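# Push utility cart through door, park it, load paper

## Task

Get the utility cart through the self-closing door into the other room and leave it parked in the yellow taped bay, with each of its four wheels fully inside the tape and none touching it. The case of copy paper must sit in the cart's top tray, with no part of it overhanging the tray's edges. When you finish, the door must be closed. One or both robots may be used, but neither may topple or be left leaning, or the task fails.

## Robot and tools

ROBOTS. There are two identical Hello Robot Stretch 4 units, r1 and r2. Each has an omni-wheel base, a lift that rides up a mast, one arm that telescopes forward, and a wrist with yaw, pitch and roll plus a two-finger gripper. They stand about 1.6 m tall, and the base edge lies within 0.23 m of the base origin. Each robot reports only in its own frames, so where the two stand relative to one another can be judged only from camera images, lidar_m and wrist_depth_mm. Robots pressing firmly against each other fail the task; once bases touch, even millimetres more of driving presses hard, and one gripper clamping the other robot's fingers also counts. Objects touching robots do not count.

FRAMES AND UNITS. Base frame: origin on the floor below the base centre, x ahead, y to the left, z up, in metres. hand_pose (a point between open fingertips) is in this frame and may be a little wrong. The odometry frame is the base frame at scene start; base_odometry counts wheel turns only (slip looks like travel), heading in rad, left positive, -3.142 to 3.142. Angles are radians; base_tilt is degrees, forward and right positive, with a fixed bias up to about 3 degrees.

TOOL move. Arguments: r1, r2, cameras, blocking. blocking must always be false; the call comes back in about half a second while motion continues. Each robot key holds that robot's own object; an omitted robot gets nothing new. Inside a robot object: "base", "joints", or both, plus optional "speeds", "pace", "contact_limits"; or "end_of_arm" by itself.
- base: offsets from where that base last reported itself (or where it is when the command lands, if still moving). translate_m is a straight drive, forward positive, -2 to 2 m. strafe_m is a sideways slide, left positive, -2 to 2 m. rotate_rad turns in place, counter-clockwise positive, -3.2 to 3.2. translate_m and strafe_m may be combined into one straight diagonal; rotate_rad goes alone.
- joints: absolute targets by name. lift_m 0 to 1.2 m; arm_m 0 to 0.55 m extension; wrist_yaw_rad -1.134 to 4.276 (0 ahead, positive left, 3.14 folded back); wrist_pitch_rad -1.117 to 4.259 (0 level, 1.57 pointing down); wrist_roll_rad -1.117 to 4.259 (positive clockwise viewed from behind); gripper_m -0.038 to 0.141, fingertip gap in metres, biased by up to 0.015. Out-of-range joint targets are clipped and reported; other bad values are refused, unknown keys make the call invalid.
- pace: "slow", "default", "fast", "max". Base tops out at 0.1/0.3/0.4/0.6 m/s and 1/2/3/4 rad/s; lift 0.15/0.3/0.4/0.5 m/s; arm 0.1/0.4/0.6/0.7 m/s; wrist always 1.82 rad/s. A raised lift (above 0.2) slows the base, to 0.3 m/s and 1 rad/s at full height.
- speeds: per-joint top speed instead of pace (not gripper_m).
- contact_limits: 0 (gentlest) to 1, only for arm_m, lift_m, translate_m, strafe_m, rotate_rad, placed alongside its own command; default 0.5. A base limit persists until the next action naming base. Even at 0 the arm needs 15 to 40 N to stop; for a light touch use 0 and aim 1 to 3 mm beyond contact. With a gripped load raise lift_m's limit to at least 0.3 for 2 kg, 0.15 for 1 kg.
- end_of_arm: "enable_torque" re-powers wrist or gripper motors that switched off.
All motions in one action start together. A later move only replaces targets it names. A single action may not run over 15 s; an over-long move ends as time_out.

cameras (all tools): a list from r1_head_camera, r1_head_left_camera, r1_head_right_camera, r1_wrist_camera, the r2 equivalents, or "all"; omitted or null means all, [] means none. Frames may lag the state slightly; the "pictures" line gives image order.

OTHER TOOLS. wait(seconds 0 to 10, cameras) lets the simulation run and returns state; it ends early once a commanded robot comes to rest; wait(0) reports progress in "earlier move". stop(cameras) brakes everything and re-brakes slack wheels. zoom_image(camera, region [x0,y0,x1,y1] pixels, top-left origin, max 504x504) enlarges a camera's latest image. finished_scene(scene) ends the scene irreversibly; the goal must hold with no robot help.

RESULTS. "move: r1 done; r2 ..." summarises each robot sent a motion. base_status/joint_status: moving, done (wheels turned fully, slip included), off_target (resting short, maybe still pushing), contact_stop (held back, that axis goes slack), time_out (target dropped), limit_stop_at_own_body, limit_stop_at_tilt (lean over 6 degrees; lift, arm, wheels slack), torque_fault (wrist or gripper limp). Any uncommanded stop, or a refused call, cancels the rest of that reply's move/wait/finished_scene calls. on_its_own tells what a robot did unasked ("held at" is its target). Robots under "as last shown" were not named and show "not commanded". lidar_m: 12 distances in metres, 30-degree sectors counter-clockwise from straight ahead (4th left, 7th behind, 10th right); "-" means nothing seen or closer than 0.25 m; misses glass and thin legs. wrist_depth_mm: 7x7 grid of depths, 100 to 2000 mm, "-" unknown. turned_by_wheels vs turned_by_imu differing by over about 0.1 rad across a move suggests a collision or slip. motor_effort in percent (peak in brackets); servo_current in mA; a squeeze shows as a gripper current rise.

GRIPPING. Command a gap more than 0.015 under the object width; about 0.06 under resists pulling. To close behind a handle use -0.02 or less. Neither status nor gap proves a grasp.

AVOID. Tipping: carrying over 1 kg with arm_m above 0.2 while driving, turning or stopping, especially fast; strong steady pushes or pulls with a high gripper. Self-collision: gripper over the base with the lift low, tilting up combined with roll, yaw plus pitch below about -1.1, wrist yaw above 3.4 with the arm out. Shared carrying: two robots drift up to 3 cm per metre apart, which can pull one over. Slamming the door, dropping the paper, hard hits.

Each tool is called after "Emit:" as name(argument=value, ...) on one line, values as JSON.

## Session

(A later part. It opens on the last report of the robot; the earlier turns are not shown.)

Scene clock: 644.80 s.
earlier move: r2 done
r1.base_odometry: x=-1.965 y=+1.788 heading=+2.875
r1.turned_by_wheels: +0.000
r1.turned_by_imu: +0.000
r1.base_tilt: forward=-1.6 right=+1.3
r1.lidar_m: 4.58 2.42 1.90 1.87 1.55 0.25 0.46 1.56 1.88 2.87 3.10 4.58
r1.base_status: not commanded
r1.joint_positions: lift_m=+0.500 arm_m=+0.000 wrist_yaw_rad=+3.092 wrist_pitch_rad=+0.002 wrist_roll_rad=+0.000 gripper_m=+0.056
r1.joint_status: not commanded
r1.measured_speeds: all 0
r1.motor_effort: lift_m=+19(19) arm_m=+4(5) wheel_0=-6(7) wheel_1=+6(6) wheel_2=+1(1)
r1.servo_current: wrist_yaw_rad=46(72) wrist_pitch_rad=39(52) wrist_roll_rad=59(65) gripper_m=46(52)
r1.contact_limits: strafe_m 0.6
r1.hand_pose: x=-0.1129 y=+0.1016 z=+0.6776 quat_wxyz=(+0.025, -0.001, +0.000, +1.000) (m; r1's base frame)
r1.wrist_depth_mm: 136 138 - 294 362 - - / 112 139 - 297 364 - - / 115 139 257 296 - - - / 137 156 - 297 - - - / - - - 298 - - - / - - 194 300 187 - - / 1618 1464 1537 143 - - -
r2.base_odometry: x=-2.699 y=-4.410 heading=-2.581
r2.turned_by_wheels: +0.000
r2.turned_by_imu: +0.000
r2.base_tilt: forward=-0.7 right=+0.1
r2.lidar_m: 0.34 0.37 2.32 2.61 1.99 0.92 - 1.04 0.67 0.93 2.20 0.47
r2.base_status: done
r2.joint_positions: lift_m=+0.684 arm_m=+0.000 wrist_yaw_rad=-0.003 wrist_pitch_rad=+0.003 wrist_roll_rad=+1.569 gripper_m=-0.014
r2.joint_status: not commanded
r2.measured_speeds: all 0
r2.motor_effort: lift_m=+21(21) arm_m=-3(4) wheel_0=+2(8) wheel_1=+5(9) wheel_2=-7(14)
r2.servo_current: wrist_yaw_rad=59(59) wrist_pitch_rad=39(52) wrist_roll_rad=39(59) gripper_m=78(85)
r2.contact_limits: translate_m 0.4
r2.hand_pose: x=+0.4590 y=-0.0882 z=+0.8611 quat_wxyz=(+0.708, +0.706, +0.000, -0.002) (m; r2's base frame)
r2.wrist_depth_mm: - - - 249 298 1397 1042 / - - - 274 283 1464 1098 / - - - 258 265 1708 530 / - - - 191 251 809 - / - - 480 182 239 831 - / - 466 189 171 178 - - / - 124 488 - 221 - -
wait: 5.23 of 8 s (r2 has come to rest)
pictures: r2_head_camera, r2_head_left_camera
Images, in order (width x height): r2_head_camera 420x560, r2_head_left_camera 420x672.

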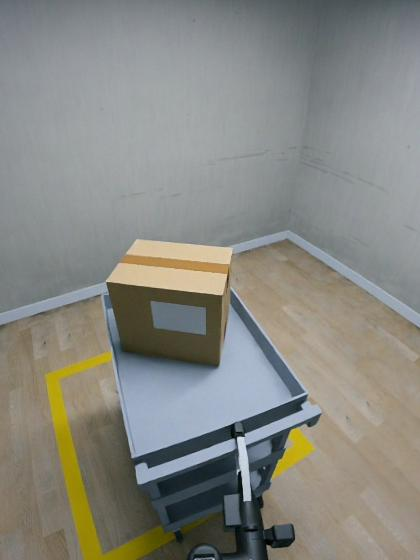

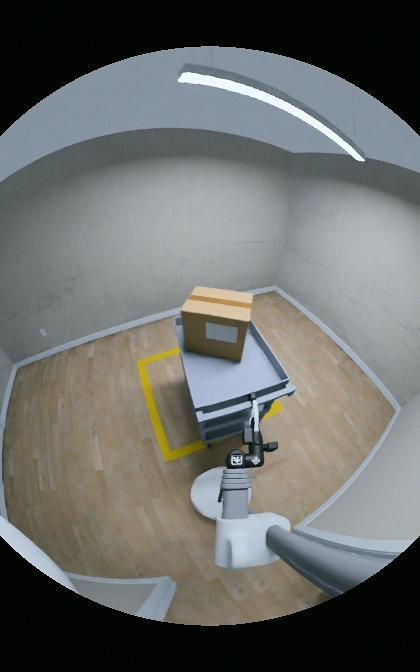

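Emit:
move(blocking=false, cameras=[], r1={"base":{"translate_m":0.6}}, r2={"base":{"translate_m":0.22,"strafe_m":0.085},"pace":"slow","contact_limits":{"translate_m":0.4}})

Emit:
wait(seconds=4, cameras=[])

Emit:
wait(seconds=2, cameras=["r2_head_camera","r2_head_left_camera","r2_head_right_camera","r1_head_left_camera"])

Emit:
zoom_image(camera="r2_head_left_camera", region=[110, 290, 330, 510])

Emit:
zoom_image(camera="r2_head_right_camera", region=[110, 290, 330, 510])

Scene clock: 664.07 s.
move: r1 moving; r2 moving
r1.base_odometry: x=-1.995 y=+1.797 heading=+2.875
r1.turned_by_wheels: +0.000
r1.turned_by_imu: +0.000
r1.base_tilt: forward=-1.6 right=+1.3
r1.lidar_m: 4.55 2.43 1.90 1.86 1.59 0.25 0.25 1.57 2.01 2.88 3.09 4.59
r1.base_status: translate_m moving
r1.joint_positions: lift_m=+0.500 arm_m=+0.000 wrist_yaw_rad=+3.092 wrist_pitch_rad=+0.002 wrist_roll_rad=+0.000 gripper_m=+0.056
r1.joint_status: not commanded
r1.measured_speeds: translate_m=+0.121 strafe_m=-0.001 rotate_rad=+0.001 lift_m=+0.000 arm_m=+0.000 wrist_yaw_rad=+0.000 wrist_pitch_rad=+0.000 wrist_roll_rad=+0.000
r1.motor_effort: lift_m=+19(19) arm_m=+4(5) wheel_0=+7(8) wheel_1=+4(8) wheel_2=-8(8)
r1.servo_current: wrist_yaw_rad=39(59) wrist_pitch_rad=39(46) wrist_roll_rad=39(59) gripper_m=39(46)
r1.hand_pose: x=-0.1129 y=+0.1016 z=+0.6776 quat_wxyz=(+0.025, -0.001, +0.000, +1.000) (m; r1's base frame)
r1.wrist_depth_mm: - 138 320 379 - - - / 111 139 319 379 - - - / 115 139 320 1308 - - - / 136 152 322 1308 - - - / 1397 - - 554 - - - / - - 196 530 187 - - / 1537 1537 324 137 - - -
r2.base_odometry: x=-2.707 y=-4.421 heading=-2.581
r2.turned_by_wheels: +0.000
r2.turned_by_imu: +0.000
r2.base_tilt: forward=-0.6 right=+0.0
r2.lidar_m: 0.34 0.33 2.32 2.61 2.07 0.92 - 0.94 0.70 0.95 2.19 0.48
r2.base_status: translate_m moving; strafe_m moving
r2.joint_positions: lift_m=+0.684 arm_m=+0.000 wrist_yaw_rad=-0.003 wrist_pitch_rad=+0.003 wrist_roll_rad=+1.569 gripper_m=-0.014
r2.joint_status: not commanded
r2.measured_speeds: translate_m=+0.048 strafe_m=+0.019 rotate_rad=-0.001 lift_m=+0.000 arm_m=+0.000 wrist_yaw_rad=+0.000 wrist_pitch_rad=+0.000 wrist_roll_rad=+0.000
r2.motor_effort: lift_m=+21(21) arm_m=-3(4) wheel_0=+0(6) wheel_1=+5(8) wheel_2=-10(13)
r2.servo_current: wrist_yaw_rad=46(59) wrist_pitch_rad=39(46) wrist_roll_rad=59(59) gripper_m=72(85)
r2.contact_limits: translate_m 0.4
r2.hand_pose: x=+0.4590 y=-0.0882 z=+0.8611 quat_wxyz=(+0.708, +0.706, +0.000, -0.002) (m; r2's base frame)
r2.wrist_depth_mm: - - - 249 297 1366 1042 / - - - 272 282 1499 1098 / - - - 258 266 1708 525 / - - - 191 251 788 - / - - 484 183 238 831 - / - 469 189 171 178 - - / - 124 488 - 220 - -
pictures: none
No camera images: "cameras" was empty.

Scene clock: 667.07 s.
earlier move: r1 done; r2 moving
r1.base_odometry: x=-2.543 y=+1.946 heading=+2.875
r1.turned_by_wheels: +0.000
r1.turned_by_imu: +0.000
r1.base_tilt: forward=-1.6 right=+1.3
r1.lidar_m: 3.98 2.33 1.83 1.80 1.96 1.80 1.51 1.40 2.91 2.93 3.16 4.06
r1.base_status: done
r1.joint_positions: lift_m=+0.500 arm_m=+0.000 wrist_yaw_rad=+3.092 wrist_pitch_rad=+0.002 wrist_roll_rad=+0.000 gripper_m=+0.056
r1.joint_status: not commanded
r1.measured_speeds: all 0
r1.motor_effort: lift_m=+19(19) arm_m=+4(5) wheel_0=+3(9) wheel_1=+2(8) wheel_2=+0(10)
r1.servo_current: wrist_yaw_rad=46(72) wrist_pitch_rad=33(52) wrist_roll_rad=39(65) gripper_m=33(52)
r1.hand_pose: x=-0.1129 y=+0.1016 z=+0.6776 quat_wxyz=(+0.025, -0.001, +0.000, +1.000) (m; r1's base frame)
r1.wrist_depth_mm: 136 138 - - - - - / 112 139 - - - - - / 116 139 217 - - - - / 136 156 - - - - - / - - - - - - - / - - 190 - 188 - - / 1576 151 1499 153 1576 1464 1661
r2.base_odometry: x=-2.840 y=-4.599 heading=-2.581
r2.turned_by_wheels: +0.000
r2.turned_by_imu: +0.001
r2.base_tilt: forward=-0.7 right=+0.0
r2.lidar_m: 0.34 0.33 2.06 2.63 2.54 1.13 1.12 0.95 0.89 1.29 2.16 0.42
r2.base_status: translate_m moving; strafe_m moving
r2.joint_positions: lift_m=+0.684 arm_m=+0.000 wrist_yaw_rad=-0.003 wrist_pitch_rad=+0.003 wrist_roll_rad=+1.569 gripper_m=-0.014
r2.joint_status: not commanded
r2.measured_speeds: all 0
r2.motor_effort: lift_m=+21(21) arm_m=-3(4) wheel_0=+0(8) wheel_1=+5(9) wheel_2=-7(13)
r2.servo_current: wrist_yaw_rad=52(59) wrist_pitch_rad=39(46) wrist_roll_rad=39(59) gripper_m=78(85)
r2.contact_limits: translate_m 0.4
r2.hand_pose: x=+0.4590 y=-0.0882 z=+0.8611 quat_wxyz=(+0.708, +0.706, +0.000, -0.002) (m; r2's base frame)
r2.wrist_depth_mm: - - - 248 286 290 291 / - - - 265 274 1537 1160 / - - - 196 259 1808 525 / - - - 189 247 820 - / - 466 466 181 238 831 - / - 473 187 172 180 - - / - 125 500 - - - -
wait: 3.00 of 4 s (r1 has come to rest)
pictures: none
No camera images: "cameras" was empty.

Scene clock: 667.13 s.
earlier move: r2 done
r1.base_odometry: x=-2.543 y=+1.946 heading=+2.875
r1.turned_by_wheels: +0.000
r1.turned_by_imu: +0.000
r1.base_tilt: forward=-1.6 right=+1.3
r1.lidar_m: 4.00 2.32 1.81 1.80 1.96 1.81 1.53 1.45 2.91 2.92 3.17 4.04
r1.base_status: done
r1.joint_positions: lift_m=+0.500 arm_m=+0.000 wrist_yaw_rad=+3.092 wrist_pitch_rad=+0.002 wrist_roll_rad=+0.000 gripper_m=+0.056
r1.joint_status: not commanded
r1.measured_speeds: all 0
r1.motor_effort: lift_m=+19(19) arm_m=+4(5) wheel_0=+3(9) wheel_1=+2(8) wheel_2=+0(10)
r1.servo_current: wrist_yaw_rad=52(72) wrist_pitch_rad=33(52) wrist_roll_rad=46(65) gripper_m=39(52)
r1.hand_pose: x=-0.1129 y=+0.1016 z=+0.6776 quat_wxyz=(+0.025, -0.001, +0.000, +1.000) (m; r1's base frame)
r1.wrist_depth_mm: 136 138 - - - - - / 112 139 - - - - - / 116 139 218 - - - - / 136 156 - - - - - / - - - - - - - / - - 190 - 189 - - / 1576 152 1537 153 1576 1464 1618
r2.base_odometry: x=-2.840 y=-4.599 heading=-2.581
r2.turned_by_wheels: +0.000
r2.turned_by_imu: +0.000
r2.base_tilt: forward=-0.7 right=+0.1
r2.lidar_m: 0.37 0.33 2.07 2.61 2.55 1.14 1.11 0.95 0.91 1.30 2.17 0.47
r2.base_status: done
r2.joint_positions: lift_m=+0.684 arm_m=+0.000 wrist_yaw_rad=-0.003 wrist_pitch_rad=+0.003 wrist_roll_rad=+1.569 gripper_m=-0.014
r2.joint_status: not commanded
r2.measured_speeds: all 0
r2.motor_effort: lift_m=+21(21) arm_m=-3(4) wheel_0=+4(8) wheel_1=+5(9) wheel_2=-6(13)
r2.servo_current: wrist_yaw_rad=39(59) wrist_pitch_rad=46(46) wrist_roll_rad=46(59) gripper_m=72(85)
r2.contact_limits: translate_m 0.4
r2.hand_pose: x=+0.4590 y=-0.0882 z=+0.8611 quat_wxyz=(+0.708, +0.706, +0.000, -0.002) (m; r2's base frame)
r2.wrist_depth_mm: - - - 249 287 289 291 / - - - 265 273 1576 1138 / - - - 196 257 1808 521 / - - - 189 248 820 - / - 469 462 181 238 831 - / - 473 188 172 180 - - / - 124 504 - - - -
wait: 0.07 of 2 s (r2 has come to rest)
pictures: r1_head_left_camera, r2_head_camera, r2_head_left_camera, r2_head_right_camera
Images, in order (width x height): r1_head_left_camera 420x672, r2_head_camera 420x560, r2_head_left_camera 420x672, r2_head_right_camera 420x672.

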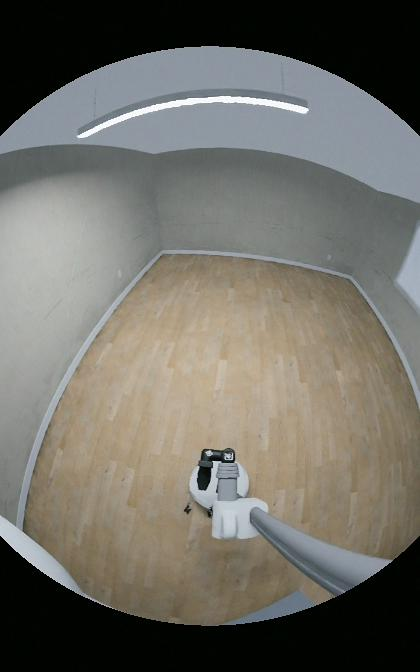

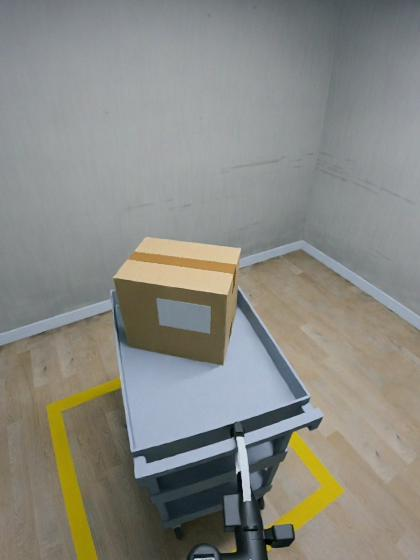

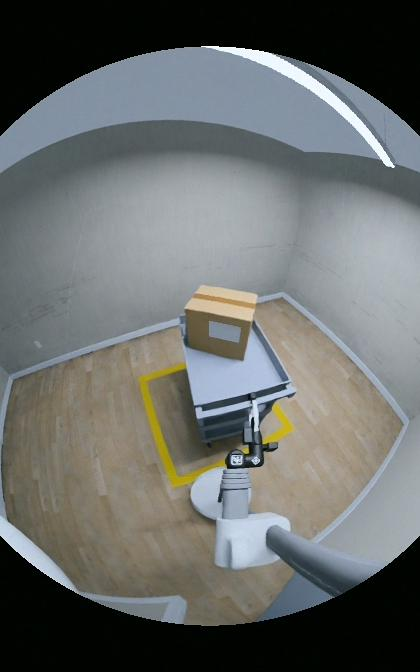

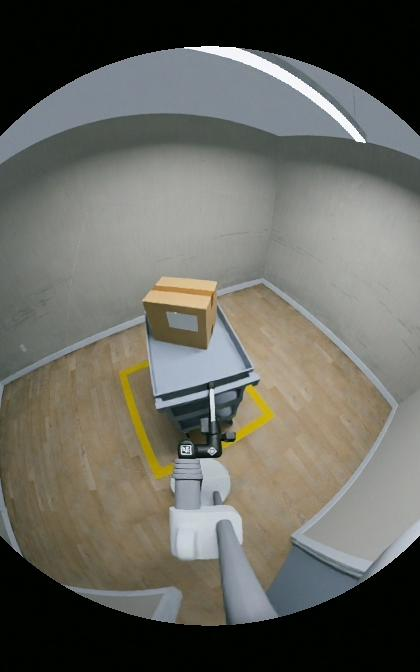

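Scaled by 2.291 from the camera's 420x672 image, which has a finer 600x960 frame.

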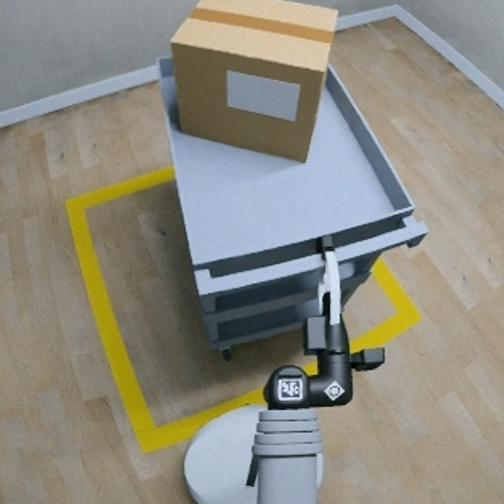

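Scaled by 2.291 from the camera's 420x672 image, which has a finer 600x960 frame.

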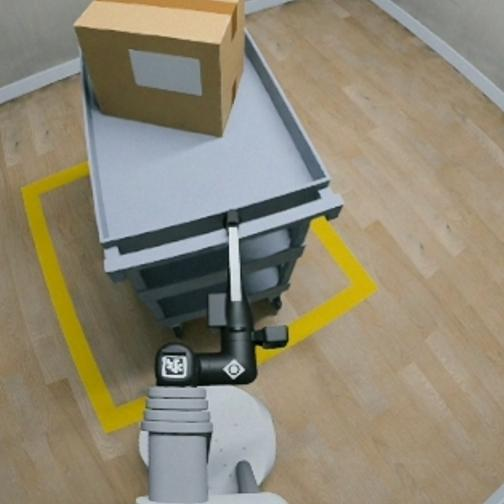

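Emit:
move(blocking=false, cameras=[], r2={"joints":{"gripper_m":0.11}})

Emit:
wait(seconds=2, cameras=["r2_wrist_camera"])

Emit:
move(blocking=false, cameras=[], r2={"base":{"translate_m":-0.25},"pace":"slow"})

Emit:
wait(seconds=4, cameras=["r2_head_left_camera","r2_head_right_camera"])

Emit:
zoom_image(camera="r2_head_left_camera", region=[110, 270, 330, 490])

Scene clock: 677.67 s.
move: r2 moving
r1: as last shown
r1.lidar_m: 3.99 2.31 1.83 1.79 1.93 1.79 1.76 1.95 2.91 2.91 3.16 4.05
r1.motor_effort: lift_m=+19(19) arm_m=+5(5) wheel_0=+3(4) wheel_1=+1(2) wheel_2=+0(1)
r1.servo_current: wrist_yaw_rad=39(52) wrist_pitch_rad=33(52) wrist_roll_rad=39(59) gripper_m=46(46)
r1.wrist_depth_mm: 136 138 - - - - - / 112 139 - - - - - / 116 139 218 - - - - / 136 156 - - - - - / - - - - - - - / - - 191 - 187 - - / 1661 1499 1499 154 1618 1499 1661
r2.base_odometry: x=-2.840 y=-4.599 heading=-2.581
r2.turned_by_wheels: +0.000
r2.turned_by_imu: +0.001
r2.base_tilt: forward=-0.6 right=+0.1
r2.lidar_m: 0.35 0.35 2.10 2.61 2.54 1.14 0.94 0.91 0.90 1.29 2.17 0.45
r2.base_status: not commanded
r2.joint_positions: lift_m=+0.684 arm_m=+0.000 wrist_yaw_rad=-0.003 wrist_pitch_rad=+0.003 wrist_roll_rad=+1.569 gripper_m=+0.009
r2.joint_status: gripper_m moving
r2.measured_speeds: all 0
r2.motor_effort: lift_m=+21(21) arm_m=-3(4) wheel_0=+4(5) wheel_1=+5(6) wheel_2=-6(6)
r2.servo_current: wrist_yaw_rad=39(59) wrist_pitch_rad=33(46) wrist_roll_rad=46(52) gripper_m=78(78)
r2.contact_limits: translate_m 0.4
r2.hand_pose: x=+0.4590 y=-0.0882 z=+0.8611 quat_wxyz=(+0.708, +0.706, +0.000, -0.002) (m; r2's base frame)
r2.wrist_depth_mm: - - - 250 289 294 296 / - - - 270 277 1618 1160 / - - - 258 265 1756 525 / - - - 193 252 809 - / - 469 469 185 242 831 - / - 484 191 177 185 - - / - 127 - - - - -
pictures: none
No camera images: "cameras" was empty.

Scene clock: 679.17 s.
earlier move: r2 done
r1.base_odometry: x=-2.543 y=+1.946 heading=+2.875
r1.turned_by_wheels: +0.000
r1.turned_by_imu: +0.000
r1.base_tilt: forward=-1.6 right=+1.3
r1.lidar_m: 4.00 2.34 1.84 1.79 1.94 1.80 1.78 1.95 2.89 2.93 3.15 4.06
r1.base_status: not commanded
r1.joint_positions: lift_m=+0.500 arm_m=+0.000 wrist_yaw_rad=+3.092 wrist_pitch_rad=+0.002 wrist_roll_rad=+0.000 gripper_m=+0.056
r1.joint_status: not commanded
r1.measured_speeds: all 0
r1.motor_effort: lift_m=+19(19) arm_m=+4(5) wheel_0=+3(4) wheel_1=+2(2) wheel_2=+0(1)
r1.servo_current: wrist_yaw_rad=26(65) wrist_pitch_rad=39(52) wrist_roll_rad=33(65) gripper_m=46(46)
r1.hand_pose: x=-0.1129 y=+0.1016 z=+0.6776 quat_wxyz=(+0.025, -0.001, +0.000, +1.000) (m; r1's base frame)
r1.wrist_depth_mm: 136 138 - - - - - / 112 139 - - - - - / 116 139 219 - - - - / 137 156 - - - - - / - - - - - - - / - - 191 - 187 - - / 1708 1499 1537 153 1618 1499 1661
r2.base_odometry: x=-2.840 y=-4.599 heading=-2.581
r2.turned_by_wheels: +0.000
r2.turned_by_imu: +0.000
r2.base_tilt: forward=-0.7 right=+0.1
r2.lidar_m: 0.36 0.38 2.08 2.61 2.55 1.15 0.95 0.91 0.91 1.30 2.16 0.47
r2.base_status: not commanded
r2.joint_positions: lift_m=+0.684 arm_m=+0.000 wrist_yaw_rad=-0.003 wrist_pitch_rad=+0.003 wrist_roll_rad=+1.569 gripper_m=+0.110
r2.joint_status: all done
r2.measured_speeds: all 0
r2.motor_effort: lift_m=+19(21) arm_m=-3(4) wheel_0=+4(5) wheel_1=+6(6) wheel_2=-5(6)
r2.servo_current: wrist_yaw_rad=59(59) wrist_pitch_rad=46(46) wrist_roll_rad=39(59) gripper_m=46(117)
r2.contact_limits: translate_m 0.4
r2.hand_pose: x=+0.4590 y=-0.0882 z=+0.8612 quat_wxyz=(+0.708, +0.706, +0.000, -0.002) (m; r2's base frame)
r2.wrist_depth_mm: - - - 230 298 1366 1060 / - - - 220 287 1499 430 / - - - 209 273 1808 508 / - - 691 202 262 842 - / - 477 480 193 250 842 - / - 182 200 185 191 - - / - 512 521 - - 778 -
wait: 1.50 of 2 s (r2 has come to rest)
pictures: r2_wrist_camera
Images, in order (width x height): r2_wrist_camera 616x392.

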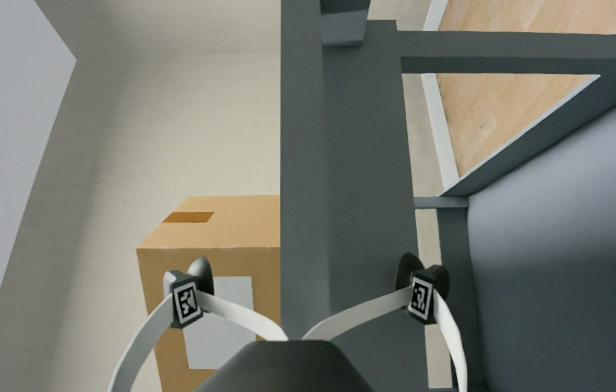

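Scene clock: 679.67 s.
move: r2 moving
r1: as last shown
r1.base_tilt: forward=-1.6 right=+1.2
r1.lidar_m: 3.99 2.32 1.82 1.79 1.94 1.81 1.77 1.94 2.90 2.92 3.14 4.05
r1.motor_effort: lift_m=+19(19) arm_m=+5(5) wheel_0=+3(3) wheel_1=+2(2) wheel_2=+0(1)
r1.servo_current: wrist_yaw_rad=46(52) wrist_pitch_rad=46(46) wrist_roll_rad=39(65) gripper_m=39(46)
r1.wrist_depth_mm: 136 138 - - - - - / 112 139 - - - - - / 116 139 218 - - - - / 136 156 - - - - - / - - - - - - - / - - 190 - 188 - - / 1708 1537 1537 153 1576 1464 1708
r2.base_odometry: x=-2.829 y=-4.593 heading=-2.581
r2.turned_by_wheels: +0.000
r2.turned_by_imu: +0.000
r2.base_tilt: forward=-0.7 right=+0.1
r2.lidar_m: 0.36 0.36 2.09 2.61 2.55 1.11 0.94 0.91 0.89 1.29 2.14 0.45
r2.base_status: translate_m moving
r2.joint_positions: lift_m=+0.684 arm_m=+0.000 wrist_yaw_rad=-0.003 wrist_pitch_rad=+0.003 wrist_roll_rad=+1.569 gripper_m=+0.110
r2.joint_status: not commanded
r2.measured_speeds: translate_m=-0.047 strafe_m=+0.000 rotate_rad=+0.000 lift_m=+0.000 arm_m=+0.000 wrist_yaw_rad=+0.000 wrist_pitch_rad=+0.000 wrist_roll_rad=+0.000
r2.motor_effort: lift_m=+19(19) arm_m=-4(4) wheel_0=-6(9) wheel_1=-6(6) wheel_2=+8(10)
r2.servo_current: wrist_yaw_rad=39(59) wrist_pitch_rad=39(46) wrist_roll_rad=46(52) gripper_m=52(59)
r2.hand_pose: x=+0.4590 y=-0.0882 z=+0.8612 quat_wxyz=(+0.708, +0.706, +0.000, -0.002) (m; r2's base frame)
r2.wrist_depth_mm: - - - 243 312 1366 1060 / - - - 233 298 1499 1118 / - - - 223 286 1708 535 / - - 699 213 272 842 - / - 492 492 205 260 842 - / - 181 198 196 190 - - / - - 530 - - 768 -
pictures: none
No camera images: "cameras" was empty.

Scene clock: 682.97 s.
earlier move: r2 done
r1.base_odometry: x=-2.543 y=+1.946 heading=+2.875
r1.turned_by_wheels: +0.000
r1.turned_by_imu: +0.000
r1.base_tilt: forward=-1.6 right=+1.2
r1.lidar_m: 4.00 2.33 1.83 1.81 1.95 1.81 1.77 1.98 2.85 2.94 3.17 4.02
r1.base_status: not commanded
r1.joint_positions: lift_m=+0.500 arm_m=+0.000 wrist_yaw_rad=+3.092 wrist_pitch_rad=+0.002 wrist_roll_rad=+0.000 gripper_m=+0.056
r1.joint_status: not commanded
r1.measured_speeds: all 0
r1.motor_effort: lift_m=+19(19) arm_m=+4(5) wheel_0=+3(4) wheel_1=+2(2) wheel_2=+0(1)
r1.servo_current: wrist_yaw_rad=65(91) wrist_pitch_rad=39(52) wrist_roll_rad=46(78) gripper_m=39(52)
r1.hand_pose: x=-0.1129 y=+0.1016 z=+0.6776 quat_wxyz=(+0.025, -0.001, +0.000, +1.000) (m; r1's base frame)
r1.wrist_depth_mm: 136 138 - - - - - / 112 139 - - - - - / 116 139 219 - - - - / 136 156 - - - - - / - - - - - - - / - - 190 - 187 - - / 1756 1499 1537 153 1576 1464 1708
r2.base_odometry: x=-2.628 y=-4.466 heading=-2.581
r2.turned_by_wheels: +0.000
r2.turned_by_imu: +0.000
r2.base_tilt: forward=-0.7 right=+0.1
r2.lidar_m: 0.61 2.17 2.34 2.52 2.02 0.84 0.72 0.70 0.74 0.96 2.27 0.74
r2.base_status: done
r2.joint_positions: lift_m=+0.684 arm_m=+0.000 wrist_yaw_rad=-0.003 wrist_pitch_rad=+0.003 wrist_roll_rad=+1.569 gripper_m=+0.110
r2.joint_status: not commanded
r2.measured_speeds: all 0
r2.motor_effort: lift_m=+19(19) arm_m=-4(4) wheel_0=-5(10) wheel_1=-5(8) wheel_2=+6(11)
r2.servo_current: wrist_yaw_rad=46(65) wrist_pitch_rad=39(46) wrist_roll_rad=59(65) gripper_m=52(59)
r2.hand_pose: x=+0.4590 y=-0.0882 z=+0.8612 quat_wxyz=(+0.708, +0.706, +0.000, -0.002) (m; r2's base frame)
r2.wrist_depth_mm: - - - - - 1708 1160 / - - - - - 1708 1118 / - - - 530 - 723 525 / - - - 508 1098 - 508 / - - 723 492 - - 488 / - - 198 473 189 - 469 / - - - - - - 455
wait: 3.30 of 4 s (r2 has come to rest)
pictures: r2_head_left_camera, r2_head_right_camera
Images, in order (width x height): r2_head_left_camera 420x672, r2_head_right_camera 420x672.

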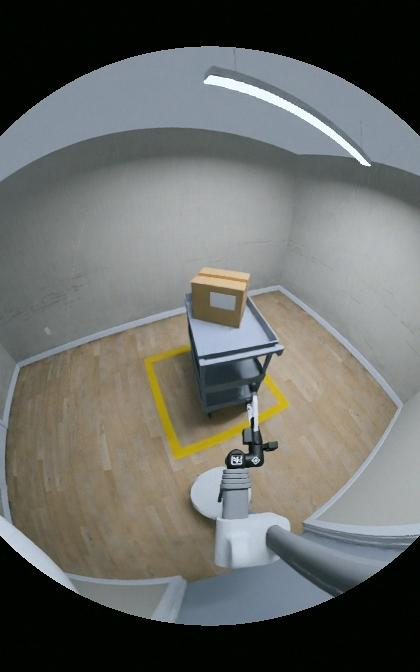

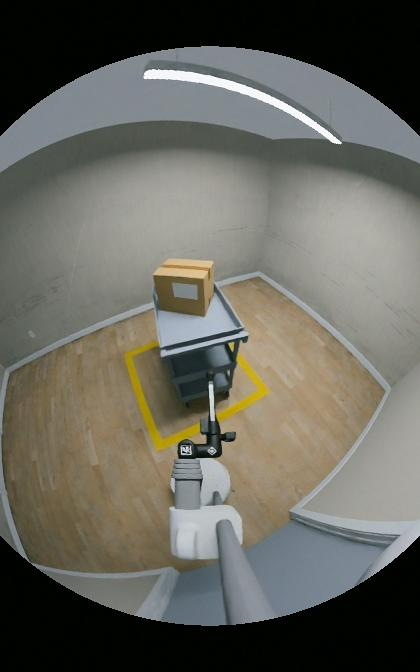

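Scaled by 2.291 from the camera's 420x672 image, which has a finer 600x960 frame.

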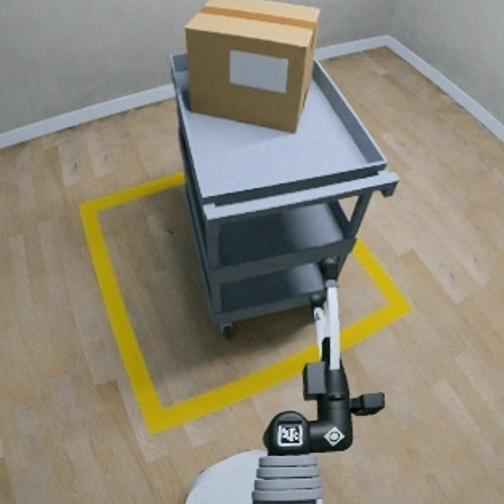

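Emit:
move(blocking=false, cameras=[], r2={"base":{"strafe_m":1.1,"translate_m":0.45}})

Emit:
wait(seconds=6, cameras=["r2_head_right_camera"])

Emit:
zoom_image(camera="r2_head_right_camera", region=[180, 250, 400, 500])

Scene clock: 688.70 s.
move: r2 moving
r1: as last shown
r1.base_tilt: forward=-1.6 right=+1.3
r1.lidar_m: 4.00 2.32 1.82 1.78 1.94 1.80 1.77 1.96 2.93 2.93 3.16 4.07
r1.motor_effort: lift_m=+19(19) arm_m=+4(5) wheel_0=+3(4) wheel_1=+2(2) wheel_2=+0(0)
r1.servo_current: wrist_yaw_rad=39(59) wrist_pitch_rad=39(52) wrist_roll_rad=33(65) gripper_m=39(46)
r1.wrist_depth_mm: 136 138 - - - - - / 112 139 - - - - - / 116 139 217 - - - - / 136 156 - - - - - / - - - - - - - / - - 190 - 188 - - / 1708 1537 1537 153 1576 1499 1618
r2.base_odometry: x=-2.622 y=-4.497 heading=-2.582
r2.turned_by_wheels: +0.000
r2.turned_by_imu: +0.000
r2.base_tilt: forward=-0.7 right=+0.1
r2.lidar_m: 0.57 2.15 2.31 2.50 2.10 0.87 0.70 0.71 0.77 0.98 2.31 0.71
r2.base_status: translate_m moving; strafe_m moving
r2.joint_positions: lift_m=+0.684 arm_m=+0.000 wrist_yaw_rad=-0.003 wrist_pitch_rad=+0.003 wrist_roll_rad=+1.569 gripper_m=+0.110
r2.joint_status: not commanded
r2.measured_speeds: translate_m=+0.045 strafe_m=+0.114 rotate_rad=+0.003 lift_m=+0.000 arm_m=+0.000 wrist_yaw_rad=+0.000 wrist_pitch_rad=+0.000 wrist_roll_rad=+0.000
r2.motor_effort: lift_m=+19(19) arm_m=-3(4) wheel_0=-11(11) wheel_1=+10(12) wheel_2=-7(8)
r2.servo_current: wrist_yaw_rad=52(52) wrist_pitch_rad=46(46) wrist_roll_rad=39(59) gripper_m=52(52)
r2.hand_pose: x=+0.4590 y=-0.0882 z=+0.8612 quat_wxyz=(+0.708, +0.706, +0.000, -0.002) (m; r2's base frame)
r2.wrist_depth_mm: - - - - - 1661 1182 / - - - 521 - 1708 1060 / - - - 517 - 768 512 / - - - 492 - - 492 / - - 723 477 - - 469 / - 187 198 459 189 - 455 / - - - - - - -
pictures: none
No camera images: "cameras" was empty.

Scene clock: 693.63 s.
earlier move: r2 done
r1.base_odometry: x=-2.543 y=+1.946 heading=+2.875
r1.turned_by_wheels: +0.000
r1.turned_by_imu: +0.000
r1.base_tilt: forward=-1.6 right=+1.3
r1.lidar_m: 3.99 2.34 1.83 1.80 1.96 1.79 1.77 1.97 2.90 2.93 3.15 4.07
r1.base_status: not commanded
r1.joint_positions: lift_m=+0.500 arm_m=+0.000 wrist_yaw_rad=+3.092 wrist_pitch_rad=+0.002 wrist_roll_rad=+0.000 gripper_m=+0.056
r1.joint_status: not commanded
r1.measured_speeds: all 0
r1.motor_effort: lift_m=+19(19) arm_m=+4(5) wheel_0=+4(4) wheel_1=+2(2) wheel_2=+0(1)
r1.servo_current: wrist_yaw_rad=52(72) wrist_pitch_rad=39(52) wrist_roll_rad=59(65) gripper_m=46(52)
r1.hand_pose: x=-0.1129 y=+0.1016 z=+0.6776 quat_wxyz=(+0.025, -0.001, +0.000, +1.000) (m; r1's base frame)
r1.wrist_depth_mm: 136 138 - - - - - / 112 139 - - - - - / 115 139 219 - - - - / 136 156 - - - - - / - - - - - - - / - - 190 - 187 - - / 1708 1576 1576 153 1661 1499 1618
r2.base_odometry: x=-2.425 y=-5.637 heading=-2.582
r2.turned_by_wheels: +0.000
r2.turned_by_imu: +0.002
r2.base_tilt: forward=-0.7 right=+0.1
r2.lidar_m: 1.32 1.26 1.36 1.74 1.65 1.78 1.56 1.51 1.71 0.92 0.93 1.14
r2.base_status: done
r2.joint_positions: lift_m=+0.684 arm_m=+0.000 wrist_yaw_rad=-0.003 wrist_pitch_rad=+0.003 wrist_roll_rad=+1.569 gripper_m=+0.110
r2.joint_status: not commanded
r2.measured_speeds: all 0
r2.motor_effort: lift_m=+19(19) arm_m=-3(4) wheel_0=-2(12) wheel_1=+2(13) wheel_2=-6(9)
r2.servo_current: wrist_yaw_rad=33(59) wrist_pitch_rad=39(52) wrist_roll_rad=33(65) gripper_m=52(59)
r2.hand_pose: x=+0.4590 y=-0.0882 z=+0.8612 quat_wxyz=(+0.708, +0.706, +0.000, -0.002) (m; r2's base frame)
r2.wrist_depth_mm: - - - - - 1576 1182 / - - - - - 1499 1182 / - - - - - 1366 1205 / - - - - - - 1205 / - - - - - - 1160 / - - 192 - 187 - 1078 / - - - - - - 1025
wait: 4.93 of 6 s (r2 has come to rest)
pictures: r2_head_right_camera
Images, in order (width x height): r2_head_right_camera 420x672.

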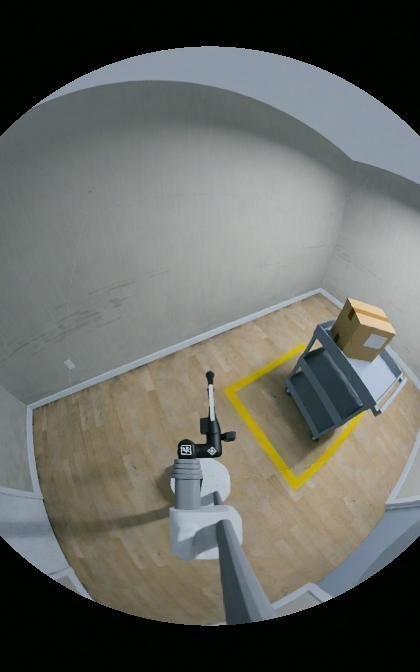

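Scaled by 2.016 from the camera's 420x672 image, which has a finer 600x960 frame.

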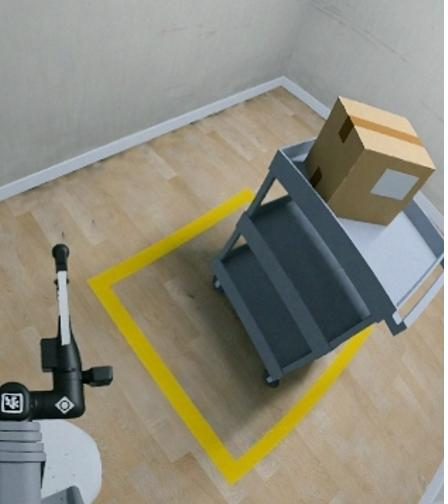

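Emit:
finished_scene(scene=1)

The scene is finished: the task was done.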